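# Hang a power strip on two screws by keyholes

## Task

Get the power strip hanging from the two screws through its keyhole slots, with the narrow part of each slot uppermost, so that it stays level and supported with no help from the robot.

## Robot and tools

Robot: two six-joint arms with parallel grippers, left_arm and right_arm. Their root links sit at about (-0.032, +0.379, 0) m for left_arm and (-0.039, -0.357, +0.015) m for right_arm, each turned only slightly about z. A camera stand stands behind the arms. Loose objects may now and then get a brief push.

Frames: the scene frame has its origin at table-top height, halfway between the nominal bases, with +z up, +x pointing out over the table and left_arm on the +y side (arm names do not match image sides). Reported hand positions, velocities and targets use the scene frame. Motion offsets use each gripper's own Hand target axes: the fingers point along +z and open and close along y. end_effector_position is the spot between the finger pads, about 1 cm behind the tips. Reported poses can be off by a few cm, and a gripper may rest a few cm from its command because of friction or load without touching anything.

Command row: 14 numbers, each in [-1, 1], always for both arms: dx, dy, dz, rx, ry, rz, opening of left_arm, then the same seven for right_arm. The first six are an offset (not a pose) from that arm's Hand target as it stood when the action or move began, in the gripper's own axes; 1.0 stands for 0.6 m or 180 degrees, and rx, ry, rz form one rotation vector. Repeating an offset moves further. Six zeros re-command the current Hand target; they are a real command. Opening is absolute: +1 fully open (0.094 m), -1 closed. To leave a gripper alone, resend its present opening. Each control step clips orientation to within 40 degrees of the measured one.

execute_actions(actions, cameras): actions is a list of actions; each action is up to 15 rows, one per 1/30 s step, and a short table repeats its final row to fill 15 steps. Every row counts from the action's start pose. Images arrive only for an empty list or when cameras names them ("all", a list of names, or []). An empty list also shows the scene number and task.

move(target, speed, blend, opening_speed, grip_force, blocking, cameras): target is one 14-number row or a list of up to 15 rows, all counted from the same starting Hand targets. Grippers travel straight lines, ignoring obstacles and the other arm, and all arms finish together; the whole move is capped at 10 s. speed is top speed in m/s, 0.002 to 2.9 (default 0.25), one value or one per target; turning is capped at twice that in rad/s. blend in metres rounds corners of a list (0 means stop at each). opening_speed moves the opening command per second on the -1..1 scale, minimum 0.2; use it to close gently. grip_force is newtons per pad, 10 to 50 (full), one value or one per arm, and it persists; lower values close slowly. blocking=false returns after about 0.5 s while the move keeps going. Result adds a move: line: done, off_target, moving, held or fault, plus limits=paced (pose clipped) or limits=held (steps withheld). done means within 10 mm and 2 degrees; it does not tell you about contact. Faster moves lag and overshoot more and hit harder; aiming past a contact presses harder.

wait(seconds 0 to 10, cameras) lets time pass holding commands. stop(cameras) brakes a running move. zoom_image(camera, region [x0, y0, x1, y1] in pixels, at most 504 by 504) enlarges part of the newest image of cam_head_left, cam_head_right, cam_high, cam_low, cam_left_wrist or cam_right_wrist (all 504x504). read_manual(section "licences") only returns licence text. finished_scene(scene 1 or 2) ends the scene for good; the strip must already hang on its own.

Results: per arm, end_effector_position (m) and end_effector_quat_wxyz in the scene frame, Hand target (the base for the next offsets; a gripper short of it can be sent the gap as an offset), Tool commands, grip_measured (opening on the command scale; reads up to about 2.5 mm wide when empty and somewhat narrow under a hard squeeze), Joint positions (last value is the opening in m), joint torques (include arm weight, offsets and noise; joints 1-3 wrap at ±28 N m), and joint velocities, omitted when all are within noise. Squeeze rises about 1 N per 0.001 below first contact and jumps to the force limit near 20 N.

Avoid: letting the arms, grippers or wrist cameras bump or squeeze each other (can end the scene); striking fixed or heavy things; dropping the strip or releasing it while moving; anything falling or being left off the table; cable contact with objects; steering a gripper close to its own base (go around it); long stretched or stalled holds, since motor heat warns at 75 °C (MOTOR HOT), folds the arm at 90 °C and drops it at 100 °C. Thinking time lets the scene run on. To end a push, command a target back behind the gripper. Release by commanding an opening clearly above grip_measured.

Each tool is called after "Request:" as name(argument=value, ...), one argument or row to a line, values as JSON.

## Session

Request:
execute_actions(
  actions=[],
)

Scene clock: 0.00 s.
left_arm: end_effector_position=(+0.3378, +0.4354, +0.2488) grip_measured=+1.000 end_effector_quat_wxyz=(+0.648, -0.144, +0.733, -0.150) | right_arm: end_effector_position=(+0.2302, -0.2589, +0.2423) grip_measured=+1.000 end_effector_quat_wxyz=(+0.437, +0.045, +0.862, +0.251)
Joint positions: left_arm=[0.28 1.047 0.53 0.395 0.342 -0.38 0.094] | right_arm=[0.245 0.739 0.72 -0.51 -0.232 0.44 0.094]
Joint velocities: within noise
Joint torques (N m): no reading
Heat: left arm: 25 °C; right arm: 26 °C.
Hand target: left_arm +0.3375, +0.4352, +0.2524; +0.650, -0.142, +0.731, -0.149 | right_arm +0.2315, -0.2584, +0.2528; +0.450, +0.041, +0.855, +0.254
Tool commands: left_gripper/opening=+1.0 right_gripper/opening=+1.0
camera_calibration:
cam_left_wrist: T_world_to_cam=[[-0.000856236, -0.847073, 0.531476, 0.230885], [-0.750998, -0.350391, -0.559668, 0.560441], [0.660304, -0.399616, -0.63585, 0.203599], [0, 0, 0, 1]] pos_world=[0.28665, 0.473311, 0.320409]
cam_right_wrist: T_world_to_cam=[[0.18616, -0.919657, -0.345795, -0.204834], [-0.956597, -0.0893411, -0.277382, 0.280724], [0.224203, 0.382424, -0.896373, 0.365483], [0, 0, 0, 1]] pos_world=[0.224729, -0.303067, 0.334646]

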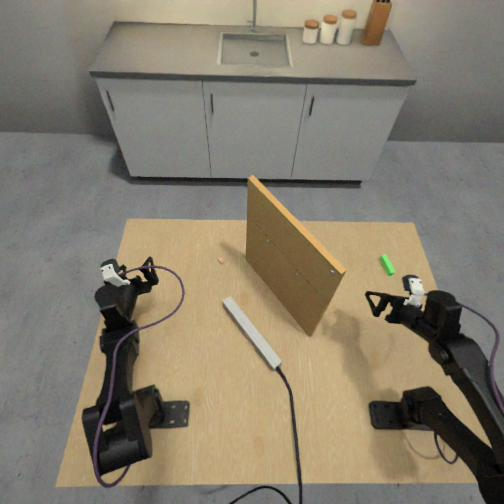

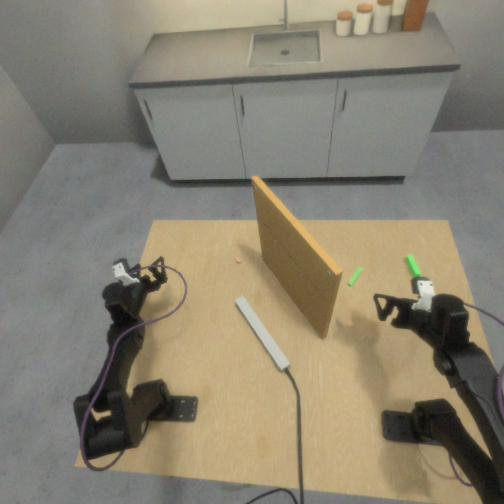

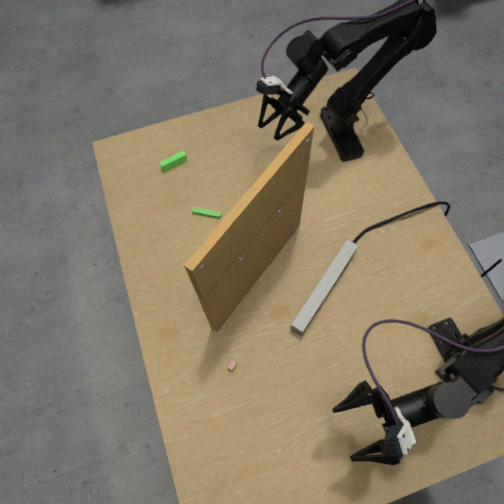

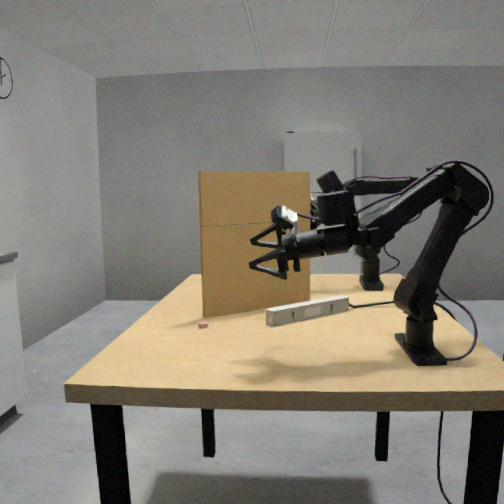

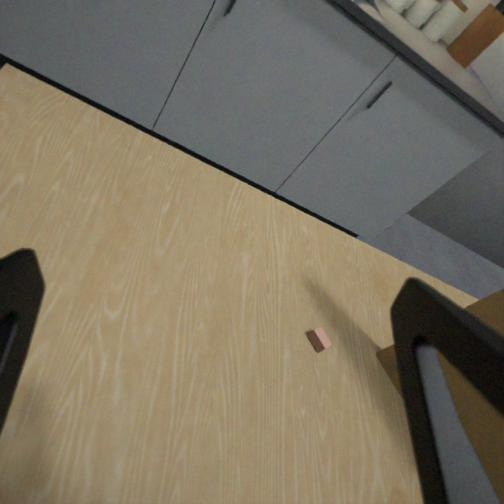

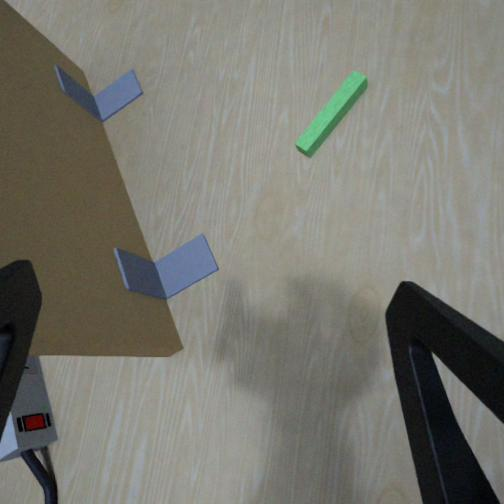

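Request:
zoom_image(
  camera="cam_head_left",
  region=[200, 170, 360, 390],
)

Request:
zoom_image(
  camera="cam_high",
  region=[180, 120, 380, 350],
)

Request:
zoom_image(
  camera="cam_low",
  region=[190, 160, 380, 340],
)

Request:
zoom_image(
  camera="cam_head_right",
  region=[220, 170, 360, 390],
)

Scaled by 2.291 from the camera's 504x504 image, which has a finer 720x720 frame.

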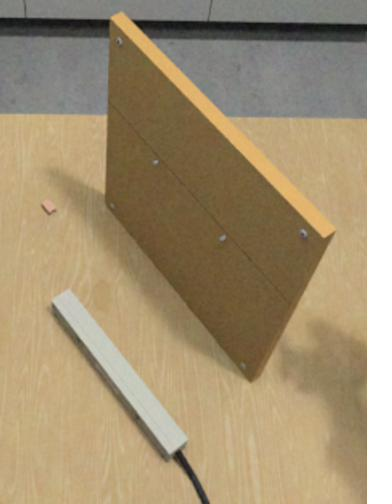

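Scaled by 2.191 from the camera's 504x504 image, which has a finer 720x720 frame.

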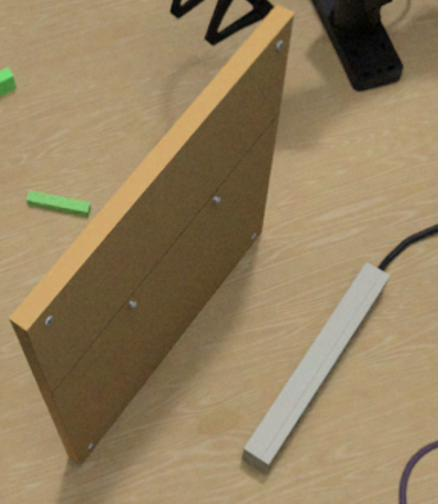

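Scaled by 2.653 from the camera's 504x504 image, which has a finer 720x720 frame.

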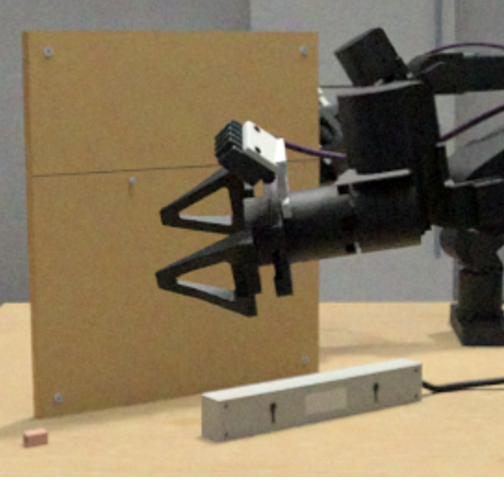

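Scaled by 2.291 from the camera's 504x504 image, which has a finer 720x720 frame.

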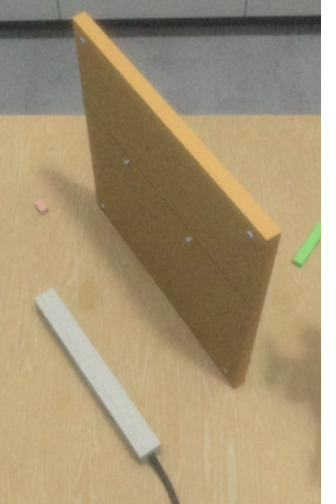

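Request:
zoom_image(
  camera="cam_low",
  region=[260, 285, 360, 335],
)

Scaled by 5.040 from the camera's 504x504 image, which has a finer 720x720 frame.

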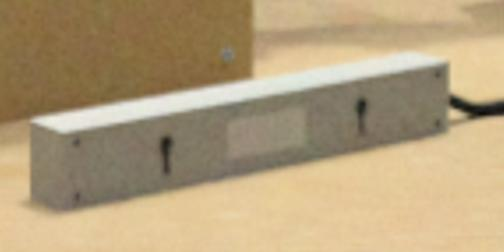

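Request:
move(
  target=[0.329,-0.465,-0.233,0.537,0.327,0.696,0.6,0,0,0,0,0,0,1],
  cameras=["cam_head_left","cam_left_wrist","cam_low"],
)

Scene clock: 66.07 s.
left_arm: end_effector_position=(+0.1796, +0.1053, +0.2028) grip_measured=+0.602 end_effector_quat_wxyz=(+0.040, +0.946, +0.323, +0.010) | right_arm: end_effector_position=(+0.2302, -0.2589, +0.2423) grip_measured=+1.000 end_effector_quat_wxyz=(+0.437, +0.045, +0.862, +0.251)
Joint positions: left_arm=[-0.945 1.82 1.895 -1.562 0.007 1.571 0.075] | right_arm=[0.245 0.739 0.72 -0.51 -0.232 0.44 0.094]
Joint torques (N m): left_arm=[-0.08 -6.95 8.08 0.27 -0.01 0.04] | right_arm=[-0.02 -0.51 10.02 1.77 -0.1 -0.01]
Heat: left arm: 29 °C; right arm: 32 °C.
Hand target: left_arm +0.1801, +0.1052, +0.2009; +0.001, +0.948, +0.317, -0.001 | right_arm +0.2315, -0.2584, +0.2528; +0.450, +0.041, +0.855, +0.254
Off the commanded pose: left_arm 0.002 m, 5 deg | right_arm 0.011 m, 2 deg.
joint sent to its limit (left arm) — joint 4 (wrist pitch), lower limit. The joint targets are off in orientation, not in position.
move: off_target (left_arm, right_arm)
camera_calibration:
cam_left_wrist: T_world_to_cam=[[-0.714052, 0.698524, -0.0468468, 0.0581781], [0.505462, 0.560683, 0.655853, -0.267806], [0.484395, 0.444634, -0.753434, 0.113394], [0, 0, 0, 1]] pos_world=[0.12198, 0.0590966, 0.263801]
Images, in order (width x height): cam_head_left 504x504, cam_low 504x504, cam_left_wrist 504x504.

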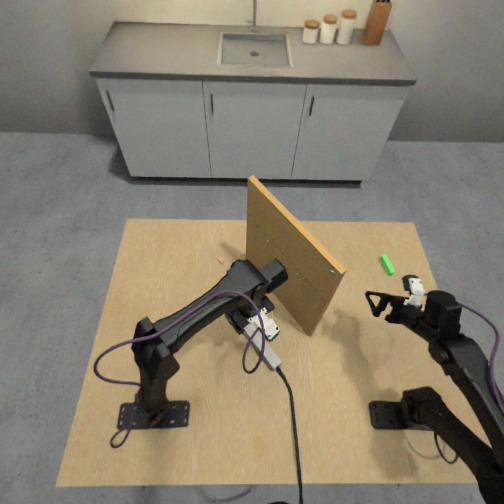

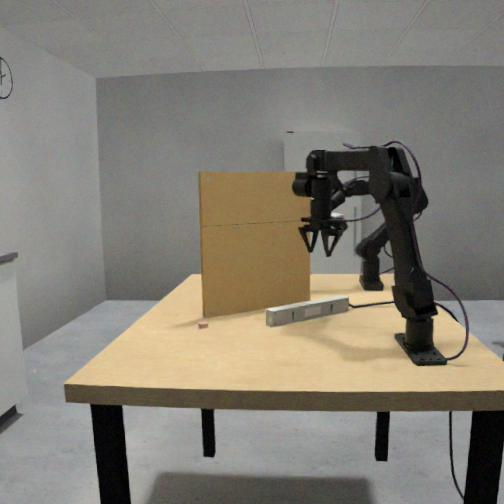

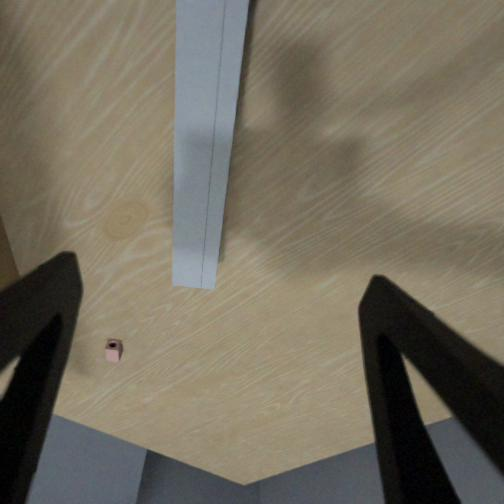

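Request:
move(
  target=[0,0.03,0.167,0,0,0,1,0,0,0,0,0,0,1],
  cameras=["cam_low","cam_left_wrist"],
)

Scene clock: 86.03 s.
left_arm: end_effector_position=(+0.1911, +0.0909, +0.1063) grip_measured=+0.998 end_effector_quat_wxyz=(+0.008, +0.946, +0.323, +0.000) | right_arm: end_effector_position=(+0.2302, -0.2589, +0.2423) grip_measured=+1.000 end_effector_quat_wxyz=(+0.437, +0.045, +0.862, +0.251)
Joint positions: left_arm=[-0.945 1.913 1.631 -1.274 0.005 1.572 0.094] | right_arm=[0.245 0.739 0.72 -0.51 -0.232 0.44 0.094]
Joint torques (N m): left_arm=[-0.21 -8.4 6.19 0.38 -0.05 0.06] | right_arm=[-0.03 -0.51 10 1.77 -0.1 0]
Heat: left arm: 28 °C; right arm: 33 °C.
Hand target: left_arm +0.1909, +0.0906, +0.1008; +0.001, +0.948, +0.317, +0.000 | right_arm +0.2315, -0.2584, +0.2528; +0.450, +0.041, +0.855, +0.254
Off the commanded pose: left_arm 0.006 m, 1 deg | right_arm 0.011 m, 2 deg.
move: off_target (right_arm)
camera_calibration:
cam_left_wrist: T_world_to_cam=[[-0.714093, 0.699751, 0.0204904, 0.0646207], [0.532418, 0.523859, 0.664908, -0.205056], [0.454536, 0.485715, -0.746644, 0.0426416], [0, 0, 0, 1]] pos_world=[0.135938, 0.0414904, 0.166857]
Images, in order (width x height): cam_low 504x504, cam_left_wrist 504x504.

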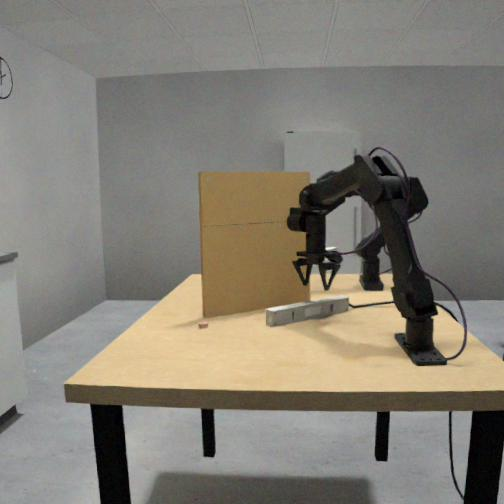

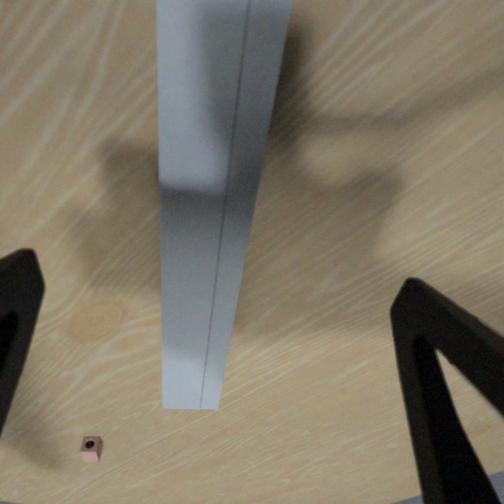

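Request:
move(
  target=[
    [-0.083,0.011,0,0,0,0,1,0,0,0,0,0,0,1],
    [-0.083,0.011,0.1,0,0,0,1,0,0,0,0,0,0,1],
    [-0.083,0.011,0.1,0,0,0,-0.6,0,0,0,0,0,0,1],
  ],
  opening_speed=0.5,
  cameras=["cam_low","cam_left_wrist","cam_head_left"],
)

Scene clock: 101.83 s.
left_arm: end_effector_position=(+0.1543, +0.0537, +0.0470) grip_measured=-0.303 end_effector_quat_wxyz=(+0.008, +0.950, +0.314, +0.002) | right_arm: end_effector_position=(+0.2302, -0.2589, +0.2423) grip_measured=+1.000 end_effector_quat_wxyz=(+0.437, +0.045, +0.862, +0.251)
Joint positions: left_arm=[-1.086 1.985 1.493 -1.062 -0.001 1.45 0.033] | right_arm=[0.245 0.739 0.72 -0.51 -0.232 0.44 0.094]
Joint torques (N m): left_arm=[0.38 -8.85 6.02 0.37 0 0.01] | right_arm=[-0.02 -0.51 10.02 1.77 -0.1 -0.01]
Heat: left arm: 27 °C; right arm: 33 °C.
Hand target: left_arm +0.1550, +0.0553, +0.0408; +0.001, +0.948, +0.317, +0.000 | right_arm +0.2315, -0.2584, +0.2528; +0.450, +0.041, +0.855, +0.254
Off the commanded pose: left_arm 0.006 m, 1 deg | right_arm 0.011 m, 2 deg.
move: off_target (right_arm)
camera_calibration:
cam_left_wrist: T_world_to_cam=[[-0.70052, 0.713412, 0.0177268, 0.0629488], [0.53957, 0.513235, 0.667423, -0.127215], [0.46705, 0.477108, -0.744468, 0.0316604], [0, 0, 0, 1]] pos_world=[0.0979514, 0.00527738, 0.107361]
Images, in order (width x height): cam_head_left 504x504, cam_low 504x504, cam_left_wrist 504x504.

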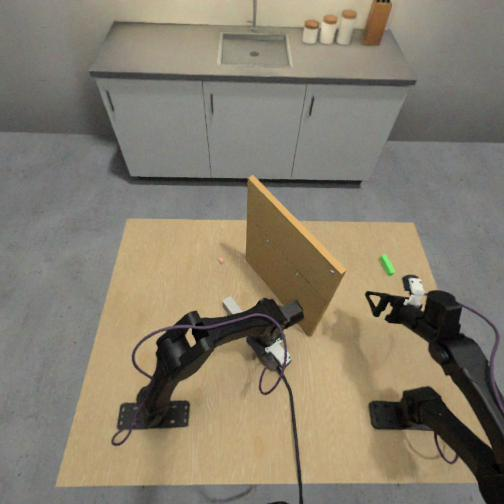

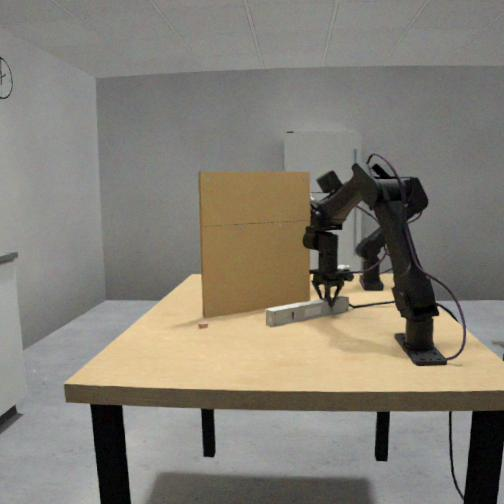

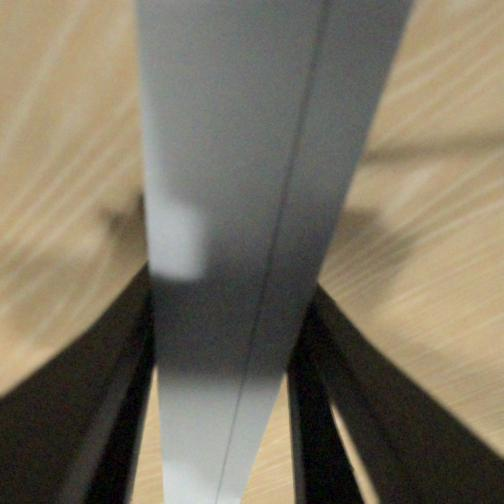

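Request:
move(
  target=[
    [0,0,0,0,0,0,0.3,0,0,0,0,0,0,1],
    [0,0,-0.07,0,0,0,0.3,0,0,0,0,0,0,1],
    [0.085,-0.003,-0.07,0,0,0,0.3,0,0,0,0,0,0,1],
    [0.085,-0.003,0,0,0,0,0.3,0,0,0,0,0,0,1],
    [0.085,-0.003,0,0,0,0,-0.6,0,0,0,0,0,0,1],
  ],
  opening_speed=0.8,
  cameras=["cam_low","cam_left_wrist","cam_head_left"],
)

Scene clock: 117.57 s.
left_arm: end_effector_position=(+0.1993, +0.0870, +0.0430) grip_measured=-0.303 end_effector_quat_wxyz=(+0.005, +0.946, +0.323, +0.005) | right_arm: end_effector_position=(+0.2302, -0.2589, +0.2423) grip_measured=+1.000 end_effector_quat_wxyz=(+0.437, +0.045, +0.862, +0.251)
Joint positions: left_arm=[-0.939 1.984 1.476 -1.05 -0.007 1.576 0.033] | right_arm=[0.245 0.739 0.72 -0.51 -0.232 0.44 0.094]
Joint torques (N m): left_arm=[-0.39 -10.03 5.63 0.33 0.08 0.06] | right_arm=[-0.03 -0.51 10 1.77 -0.1 0]
Heat: left arm: 27 °C; right arm: 34 °C.
Hand target: left_arm +0.1947, +0.0873, +0.0408; +0.001, +0.948, +0.317, +0.000 | right_arm +0.2315, -0.2584, +0.2528; +0.450, +0.041, +0.855, +0.254
Off the commanded pose: left_arm 0.005 m, 1 deg | right_arm 0.011 m, 2 deg.
move: off_target (right_arm)
camera_calibration:
cam_left_wrist: T_world_to_cam=[[-0.714894, 0.698913, 0.021161, 0.0747278], [0.526597, 0.518235, 0.67389, -0.163973], [0.460024, 0.492903, -0.738528, -0.00847061], [0, 0, 0, 1]] pos_world=[0.143667, 0.0369233, 0.102663]
Images, in order (width x height): cam_head_left 504x504, cam_low 504x504, cam_left_wrist 504x504.

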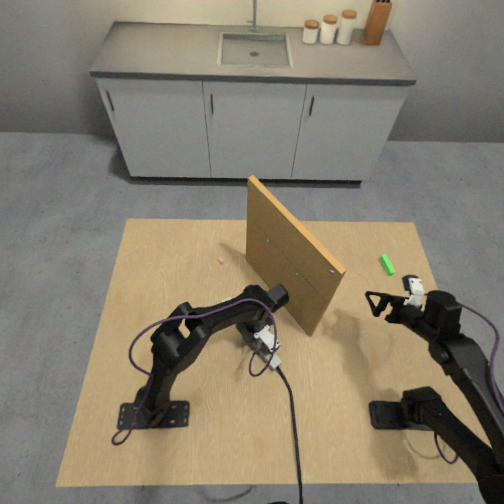

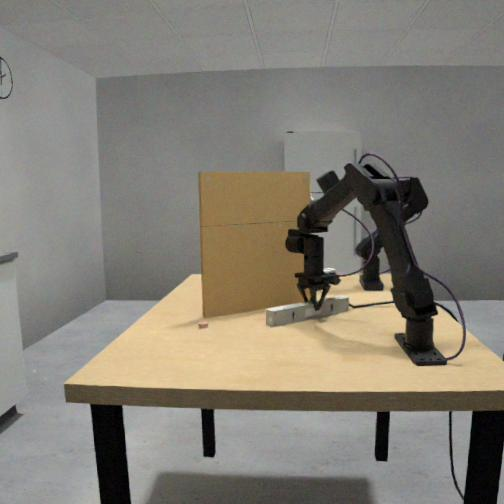

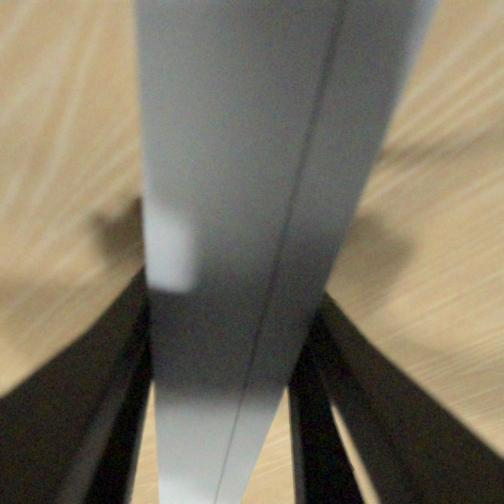

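Request:
move(
  target=[
    [0,0,-0.22,0,0,0,-0.7,0,0,0,0,0,0,1],
    [0.08,0.04,-0.2,-0.38,0,0,-0.7,0,0,0,0,0,0,1],
  ],
  speed=0.35,
  cameras=["cam_low","cam_left_wrist","cam_head_left"],
)

Scene clock: 133.63 s.
left_arm: end_effector_position=(+0.2349, +0.1008, +0.1424) grip_measured=-0.303 end_effector_quat_wxyz=(+0.504, +0.809, +0.257, +0.159) | right_arm: end_effector_position=(+0.2302, -0.2589, +0.2423) grip_measured=+1.000 end_effector_quat_wxyz=(+0.437, +0.045, +0.862, +0.251)
Joint positions: left_arm=[-0.735 1.263 0.545 0.247 0.228 1.684 0.033] | right_arm=[0.245 0.739 0.72 -0.51 -0.232 0.44 0.094]
Joint torques (N m): left_arm=[0.99 -4.19 7.5 3.05 -0.05 -0.36] | right_arm=[-0.03 -0.51 10.02 1.77 -0.1 -0.01]
Heat: left arm: 28 °C; right arm: 34 °C.
Hand target: left_arm +0.2474, +0.0973, +0.1606; +0.534, +0.784, +0.262, +0.178 | right_arm +0.2315, -0.2584, +0.2528; +0.450, +0.041, +0.855, +0.254
Off the commanded pose: left_arm 0.023 m, 5 deg | right_arm 0.011 m, 2 deg.
move: off_target (left_arm, right_arm)
camera_calibration:
cam_left_wrist: T_world_to_cam=[[-0.383489, 0.302954, -0.872442, 0.177851], [0.237901, 0.945191, 0.223645, -0.16803], [0.892378, -0.12179, -0.434544, -0.0411404], [0, 0, 0, 1]] pos_world=[0.144891, 0.0999294, 0.174866]
Images, in order (width x height): cam_head_left 504x504, cam_low 504x504, cam_left_wrist 504x504.

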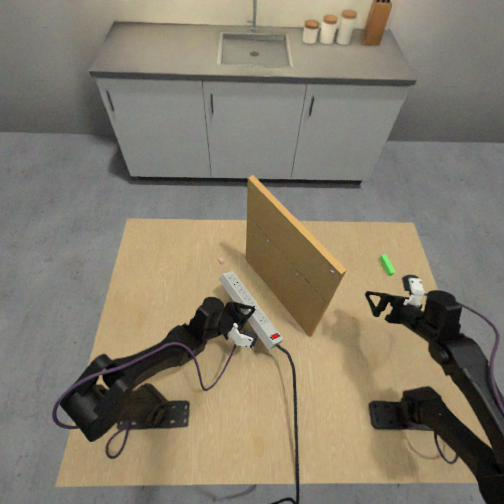

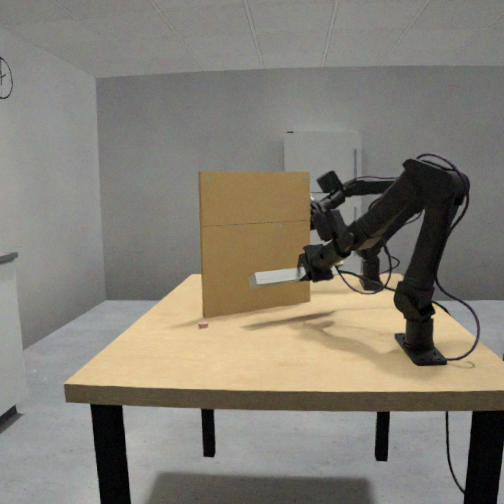

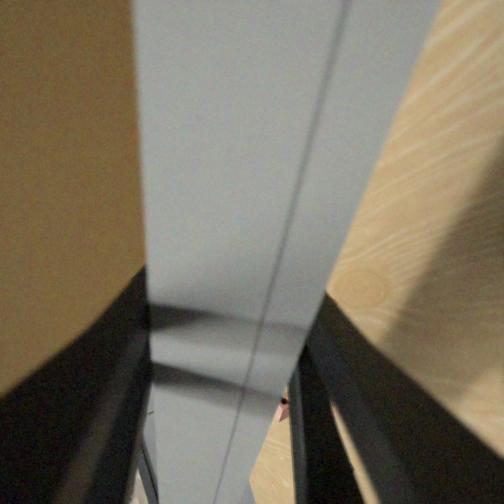

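Request:
move(
  target=[0,-0.165,0.065,-0.02,0,0,-0.7,0,0,0,0,0,0,1],
  speed=0.12,
  cameras=["cam_low","cam_left_wrist","cam_head_left"],
)

Request:
zoom_image(
  camera="cam_low",
  region=[230, 220, 380, 350],
)

Scene clock: 148.13 s.
left_arm: end_effector_position=(+0.2396, +0.0981, +0.0426) grip_measured=-0.303 end_effector_quat_wxyz=(+0.538, +0.785, +0.255, +0.171) | right_arm: end_effector_position=(+0.2302, -0.2589, +0.2423) grip_measured=+1.000 end_effector_quat_wxyz=(+0.437, +0.045, +0.862, +0.251)
Joint positions: left_arm=[-0.73 1.815 0.312 1.121 0.233 1.656 0.033] | right_arm=[0.245 0.739 0.72 -0.51 -0.232 0.44 0.094]
Joint torques (N m): left_arm=[0.55 -5.14 3.69 2.98 -0.03 -0.21] | right_arm=[-0.02 -0.51 10.02 1.77 -0.1 0]
Heat: left arm: 34 °C; right arm: 35 °C.
Hand target: left_arm +0.2473, +0.0973, +0.0542; +0.558, +0.767, +0.257, +0.186 | right_arm +0.2315, -0.2584, +0.2528; +0.450, +0.041, +0.855, +0.254
Off the commanded pose: left_arm 0.014 m, 4 deg | right_arm 0.011 m, 2 deg.
move: off_target (left_arm, right_arm)
camera_calibration:
cam_left_wrist: T_world_to_cam=[[-0.345653, 0.233199, -0.908924, 0.0926783], [0.217909, 0.962096, 0.163973, -0.138562], [0.91271, -0.141385, -0.383368, -0.0941561], [0, 0, 0, 1]] pos_world=[0.148166, 0.0983851, 0.0708615]
Images, in order (width x height): cam_head_left 504x504, cam_low 504x504, cam_left_wrist 504x504.

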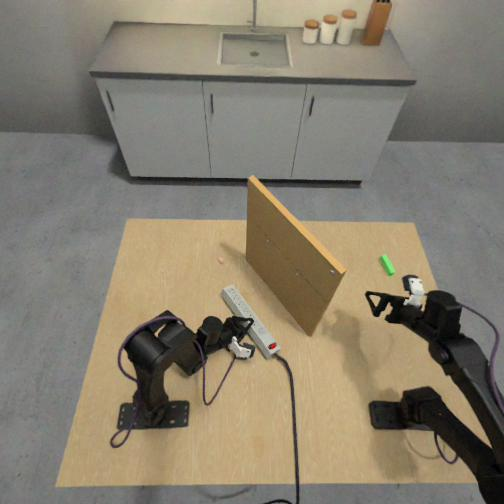

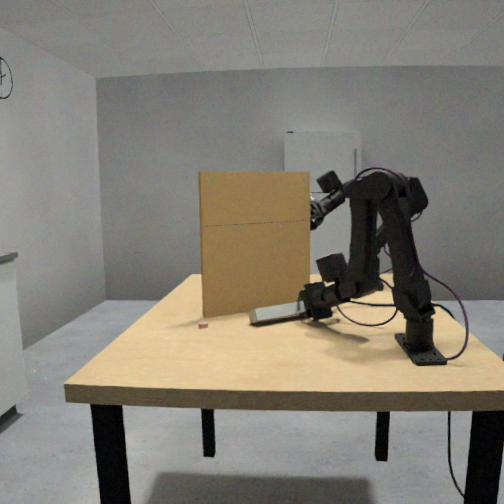

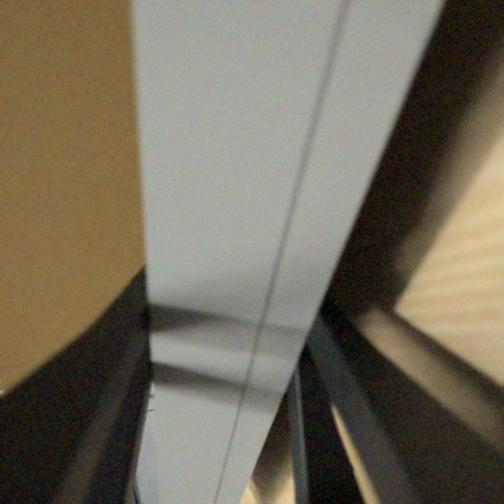

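Scaled by 3.360 from the camera's 504x504 image, which has a finer 720x720 frame.

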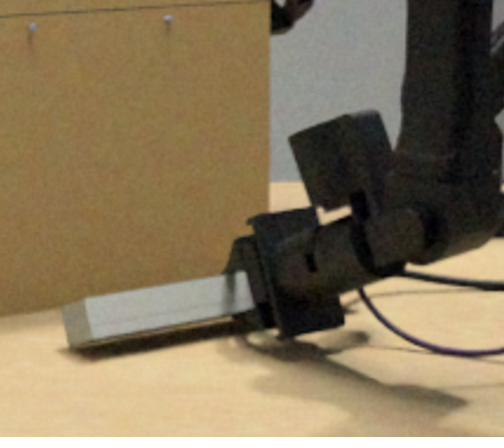

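Request:
move(
  target=[0,-0.032,0.010,-0.02,0,0,-0.7,0,0,0,0,0,0,1],
  speed=0.06,
  cameras=["cam_low"],
)

Request:
zoom_image(
  camera="cam_low",
  region=[230, 220, 380, 350],
)

Scene clock: 154.10 s.
left_arm: end_effector_position=(+0.2415, +0.0920, +0.0355) grip_measured=-0.303 end_effector_quat_wxyz=(+0.578, +0.758, +0.240, +0.181) | right_arm: end_effector_position=(+0.2302, -0.2589, +0.2423) grip_measured=+1.000 end_effector_quat_wxyz=(+0.437, +0.045, +0.862, +0.251)
Joint positions: left_arm=[-0.73 2.039 0.303 1.458 0.252 1.638 0.033] | right_arm=[0.245 0.739 0.72 -0.51 -0.232 0.44 0.094]
Joint torques (N m): left_arm=[1.06 -3.89 1.92 2.95 -0.17 -0.11] | right_arm=[-0.02 -0.51 10 1.77 -0.1 -0.01]
Heat: left arm: 35 °C; right arm: 35 °C.
Hand target: left_arm +0.2472, +0.0974, +0.0341; +0.582, +0.749, +0.251, +0.194 | right_arm +0.2315, -0.2584, +0.2528; +0.450, +0.041, +0.855, +0.254
Off the commanded pose: left_arm 0.008 m, 2 deg | right_arm 0.011 m, 2 deg.
move: off_target (right_arm)
Images, in order (width x height): cam_low 504x504.

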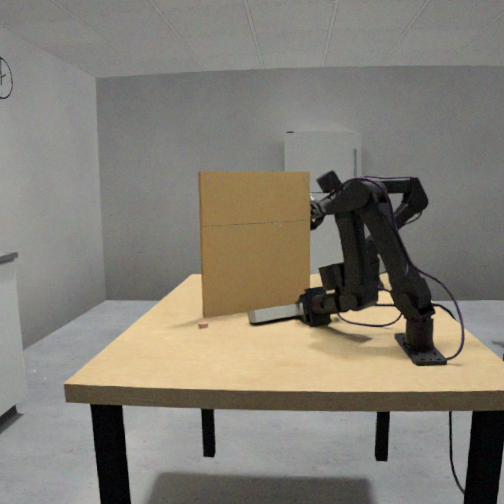

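Scaled by 3.360 from the camera's 504x504 image, which has a finer 720x720 frame.

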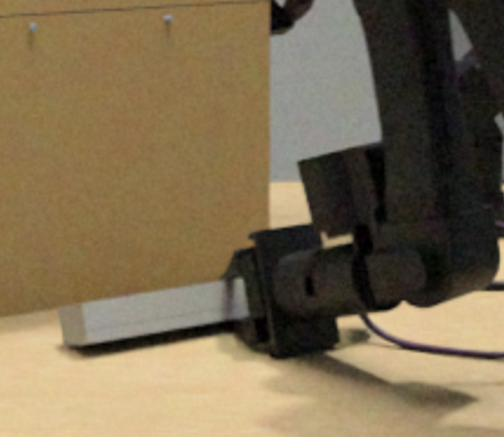

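Request:
move(
  target=[
    [0,0,0,0,0,0,0,0,0,0,0,0,0,1],
    [0,0.015,-0.1,0,0,0,0,0,0,0,0,0,0,1],
    [0,0.2,-0.15,0,0,0,0.5,0,0,0,0,0,0,1],
  ],
  opening_speed=0.4,
  speed=0.15,
  cameras=["cam_low","cam_head_left","cam_high"],
)

Request:
zoom_image(
  camera="cam_low",
  region=[230, 220, 380, 350],
)

Request:
zoom_image(
  camera="cam_head_left",
  region=[200, 270, 310, 370],
)

Scene clock: 167.53 s.
left_arm: end_effector_position=(+0.2111, +0.1452, +0.1668) grip_measured=+0.498 end_effector_quat_wxyz=(+0.581, +0.748, +0.254, +0.195) | right_arm: end_effector_position=(+0.2302, -0.2589, +0.2423) grip_measured=+1.000 end_effector_quat_wxyz=(+0.437, +0.045, +0.862, +0.251)
Joint positions: left_arm=[-0.643 0.964 0.293 0.407 0.298 1.647 0.07] | right_arm=[0.245 0.739 0.72 -0.51 -0.232 0.44 0.094]
Joint torques (N m): left_arm=[0.47 -2.02 9.29 1.96 0.19 0.04] | right_arm=[-0.03 -0.51 10.02 1.77 -0.1 -0.01]
Heat: left arm: 37 °C; right arm: 35 °C.
Hand target: left_arm +0.2127, +0.1434, +0.1728; +0.582, +0.749, +0.251, +0.194 | right_arm +0.2315, -0.2584, +0.2528; +0.450, +0.041, +0.855, +0.254
Off the commanded pose: left_arm 0.006 m, 0 deg | right_arm 0.011 m, 2 deg.
move: off_target (right_arm)
Images, in order (width x height): cam_head_left 504x504, cam_high 504x504, cam_low 504x504.

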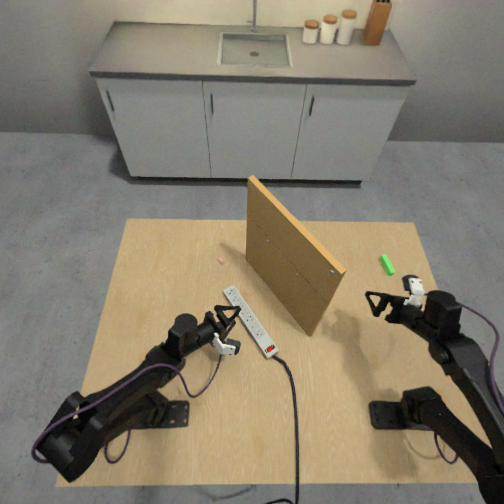

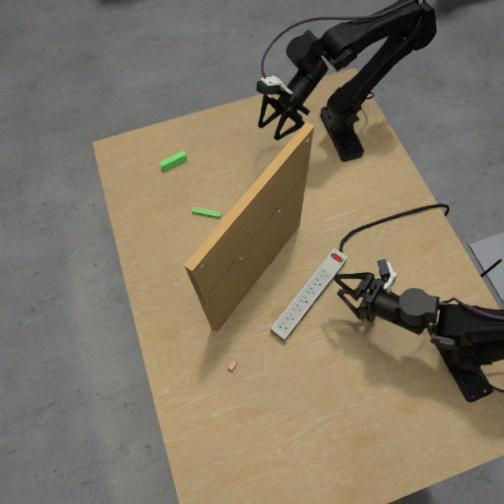

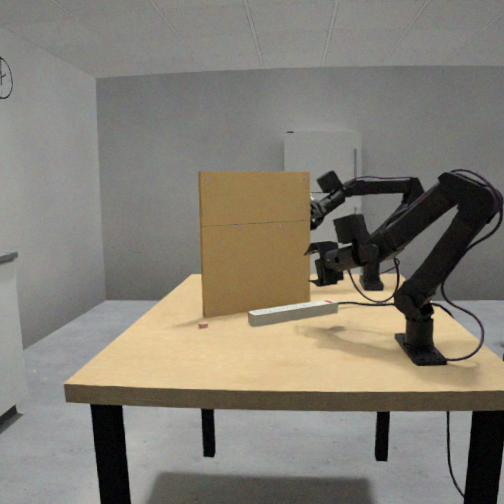

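Scaled by 3.360 from the camera's 504x504 image, which has a finer 720x720 frame.

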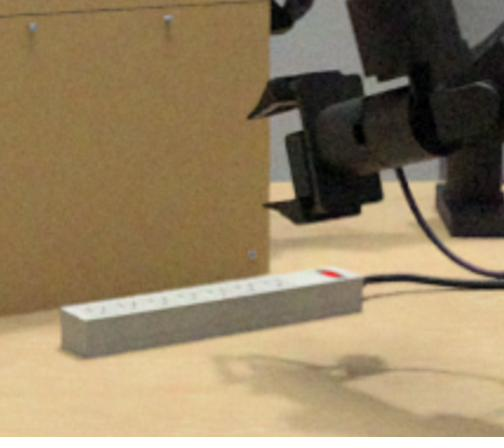

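Scaled by 4.582 from the camera's 504x504 image, which has a finer 720x720 frame.

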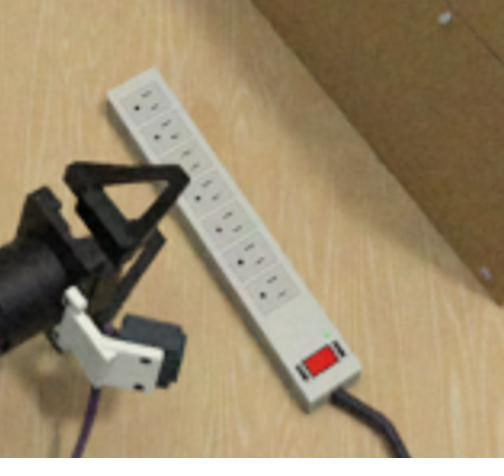

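Request:
move(
  target=[-0.019,-0.039,0.071,0.42,-0.016,0.021,1,0,0,0,0,0,0,1],
  cameras=["cam_left_wrist"],
)

Scene clock: 188.47 s.
left_arm: end_effector_position=(+0.2262, +0.1091, +0.1431) grip_measured=+0.998 end_effector_quat_wxyz=(+0.013, +0.960, +0.280, +0.004) | right_arm: end_effector_position=(+0.2302, -0.2589, +0.2423) grip_measured=+1.000 end_effector_quat_wxyz=(+0.437, +0.045, +0.862, +0.251)
Joint positions: left_arm=[-0.84 1.943 1.819 -1.419 0.005 1.765 0.094] | right_arm=[0.245 0.739 0.72 -0.51 -0.232 0.44 0.094]
Joint torques (N m): left_arm=[-0.46 -8.02 8.35 0.15 -0.02 -0.07] | right_arm=[-0.03 -0.51 10.02 1.77 -0.1 -0.01]
Heat: left arm: 35 °C; right arm: 36 °C.
Hand target: left_arm +0.2250, +0.1082, +0.1395; +0.000, +0.960, +0.280, +0.000 | right_arm +0.2315, -0.2584, +0.2528; +0.450, +0.041, +0.855, +0.254
Off the commanded pose: left_arm 0.004 m, 2 deg | right_arm 0.011 m, 2 deg.
move: off_target (right_arm)
camera_calibration:
cam_left_wrist: T_world_to_cam=[[-0.649398, 0.760414, 0.00722244, 0.0568616], [0.569226, 0.479781, 0.667677, -0.26165], [0.504246, 0.437699, -0.744416, 0.0390646], [0, 0, 0, 1]] pos_world=[0.166166, 0.0651978, 0.203367]
Images, in order (width x height): cam_left_wrist 504x504.

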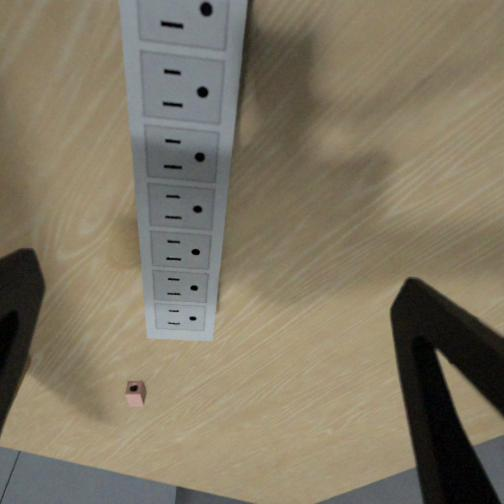

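Request:
move(
  target=[
    [0,0.037,0.1,0,0,0,1,0,0,0,0,0,0,1],
    [0,0.037,0.193,0,0,0,1,0,0,0,0,0,0,1],
    [0,0.037,0.193,0,0,0,-0.5,0,0,0,0,0,0,1],
  ],
  opening_speed=0.6,
  cameras=["cam_left_wrist","cam_low"],
)

Request:
zoom_image(
  camera="cam_low",
  region=[230, 250, 350, 350],
)

Scene clock: 209.37 s.
left_arm: end_effector_position=(+0.2397, +0.0890, +0.0311) grip_measured=-0.063 end_effector_quat_wxyz=(+0.011, +0.960, +0.281, +0.003) | right_arm: end_effector_position=(+0.2302, -0.2589, +0.2423) grip_measured=+1.000 end_effector_quat_wxyz=(+0.437, +0.045, +0.862, +0.251)
Joint positions: left_arm=[-0.851 2.081 1.57 -1.038 0.004 1.754 0.044] | right_arm=[0.245 0.739 0.72 -0.51 -0.232 0.44 0.094]
Joint torques (N m): left_arm=[-0.53 -9.24 5.97 0.35 -0.13 -0.08] | right_arm=[-0.03 -0.51 10.02 1.77 -0.1 0]
Heat: left arm: 32 °C; right arm: 36 °C.
Hand target: left_arm +0.2368, +0.0893, +0.0238; +0.001, +0.960, +0.280, +0.000 | right_arm +0.2315, -0.2584, +0.2528; +0.450, +0.041, +0.855, +0.254
Off the commanded pose: left_arm 0.008 m, 1 deg | right_arm 0.011 m, 2 deg.
move: off_target (right_arm)
camera_calibration:
cam_left_wrist: T_world_to_cam=[[-0.649935, 0.759884, 0.0126489, 0.0817486], [0.57116, 0.477403, 0.667729, -0.18525], [0.501358, 0.441205, -0.744297, -0.0419168], [0, 0, 0, 1]] pos_world=[0.179954, 0.0448132, 0.0914639]
Images, in order (width x height): cam_low 504x504, cam_left_wrist 504x504.

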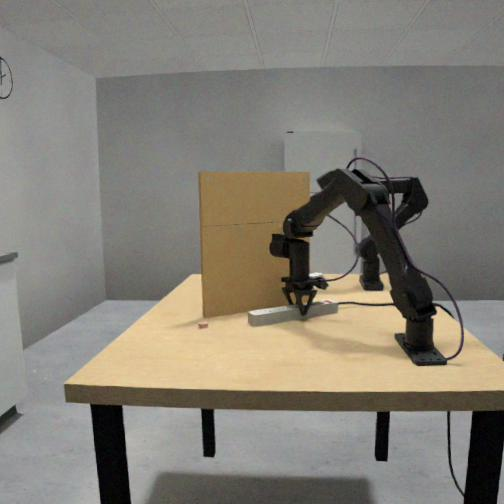

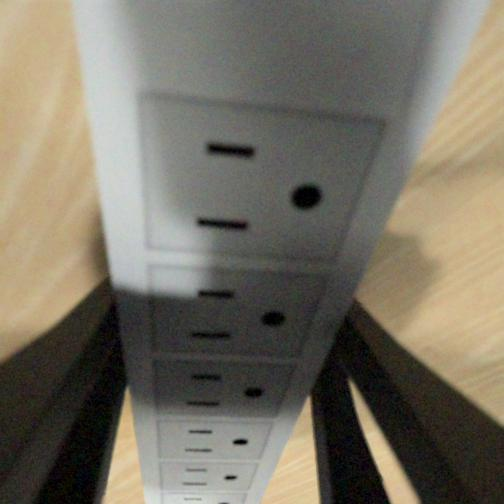

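Scaled by 4.200 from the camera's 504x504 image, which has a finer 720x720 frame.

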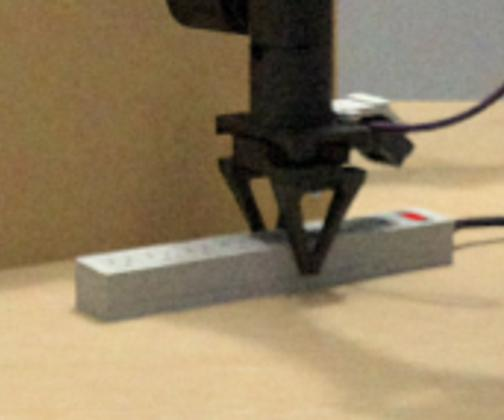

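Request:
move(
  target=[
    [0,-0.03,-0.25,0,0,0,-0.6,0,0,0,0,0,0,1],
    [0.054,-0.05,-0.427,-0.5,0,0,-0.6,0,0,0,0,0,0,1],
  ],
  speed=0.35,
  cameras=["all"],
)

Request:
zoom_image(
  camera="cam_head_left",
  region=[190, 170, 350, 370],
)

Request:
zoom_image(
  camera="cam_high",
  region=[180, 120, 380, 350],
)

Scene clock: 225.40 s.
left_arm: end_effector_position=(+0.2427, +0.1312, +0.2614) grip_measured=-0.064 end_effector_quat_wxyz=(+0.657, +0.705, +0.196, +0.183) | right_arm: end_effector_position=(+0.2302, -0.2589, +0.2423) grip_measured=+1.000 end_effector_quat_wxyz=(+0.437, +0.045, +0.862, +0.251)
Joint positions: left_arm=[-0.514 1.062 0.544 0.436 0.544 1.615 0.044] | right_arm=[0.245 0.739 0.72 -0.51 -0.232 0.44 0.094]
Joint torques (N m): left_arm=[0.09 -3.03 7.86 2.99 -0.12 -0.47] | right_arm=[-0.03 -0.51 10.02 1.77 -0.1 -0.01]
Heat: left arm: 31 °C; right arm: 37 °C.
Hand target: left_arm +0.2481, +0.1323, +0.2799; +0.679, +0.678, +0.198, +0.198 | right_arm +0.2315, -0.2584, +0.2528; +0.450, +0.041, +0.855, +0.254
Off the commanded pose: left_arm 0.019 m, 4 deg | right_arm 0.011 m, 2 deg.
move: off_target (left_arm, right_arm)
camera_calibration:
cam_left_wrist: T_world_to_cam=[[-0.170946, 0.0183552, -0.985109, 0.290615], [0.283736, 0.958389, -0.0313794, -0.171408], [0.943542, -0.284875, -0.169041, -0.0530879], [0, 0, 0, 1]] pos_world=[0.148405, 0.143818, 0.271935]
cam_right_wrist: T_world_to_cam=[[0.18616, -0.919657, -0.345795, -0.204834], [-0.956597, -0.0893411, -0.277382, 0.280724], [0.224203, 0.382424, -0.896373, 0.365483], [0, 0, 0, 1]] pos_world=[0.224729, -0.303067, 0.334646]

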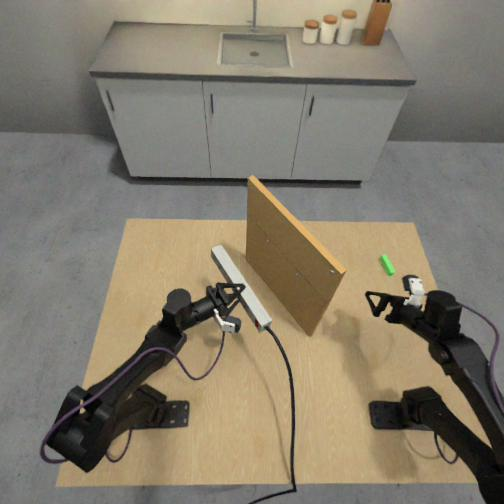

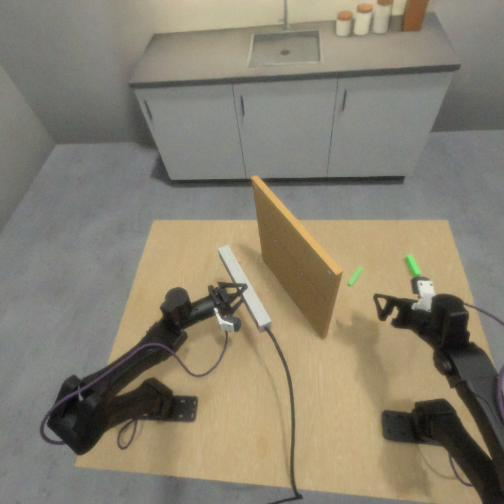

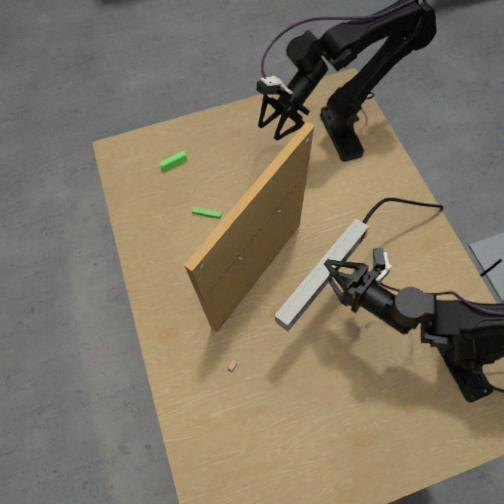

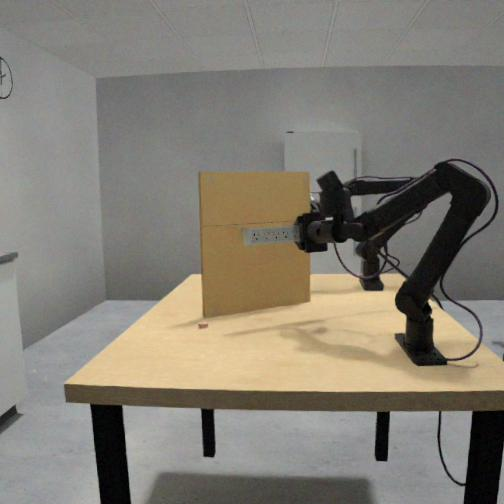

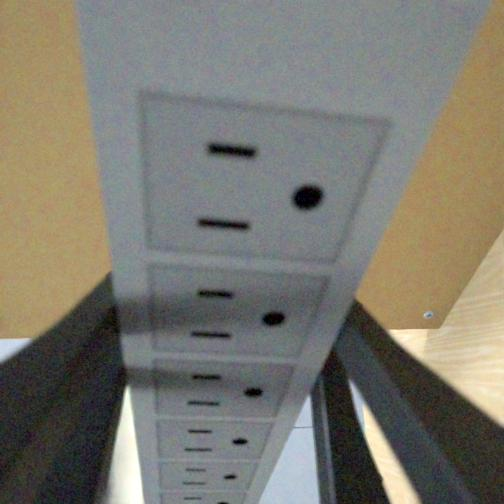

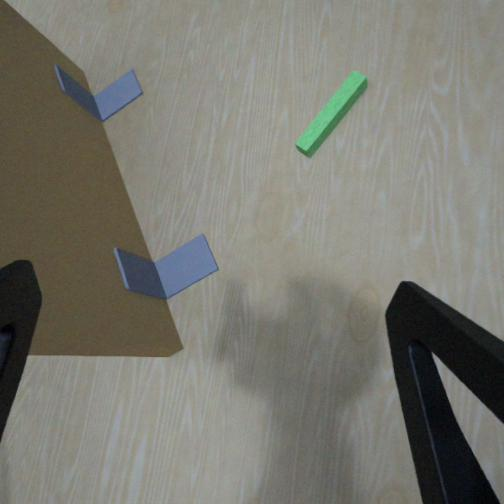

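Scaled by 2.520 from the camera's 504x504 image, which has a finer 720x720 frame.

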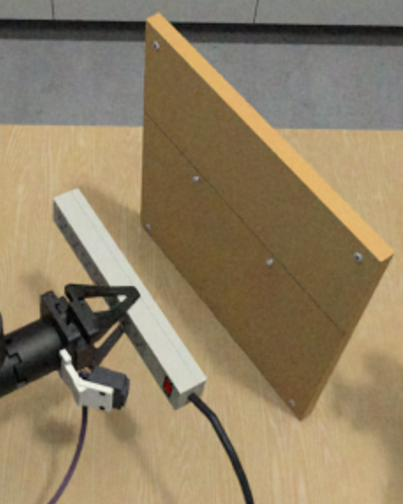

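Scaled by 2.191 from the camera's 504x504 image, which has a finer 720x720 frame.

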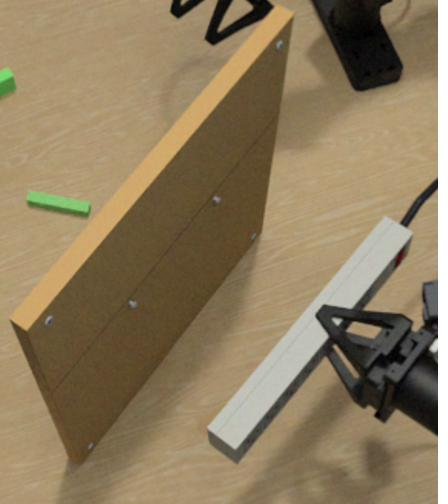

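Request:
zoom_image(
  camera="cam_head_right",
  region=[190, 170, 350, 370],
)

Scaled by 2.520 from the camera's 504x504 image, which has a finer 720x720 frame.

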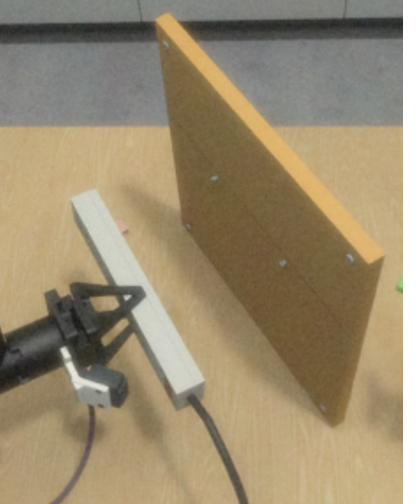

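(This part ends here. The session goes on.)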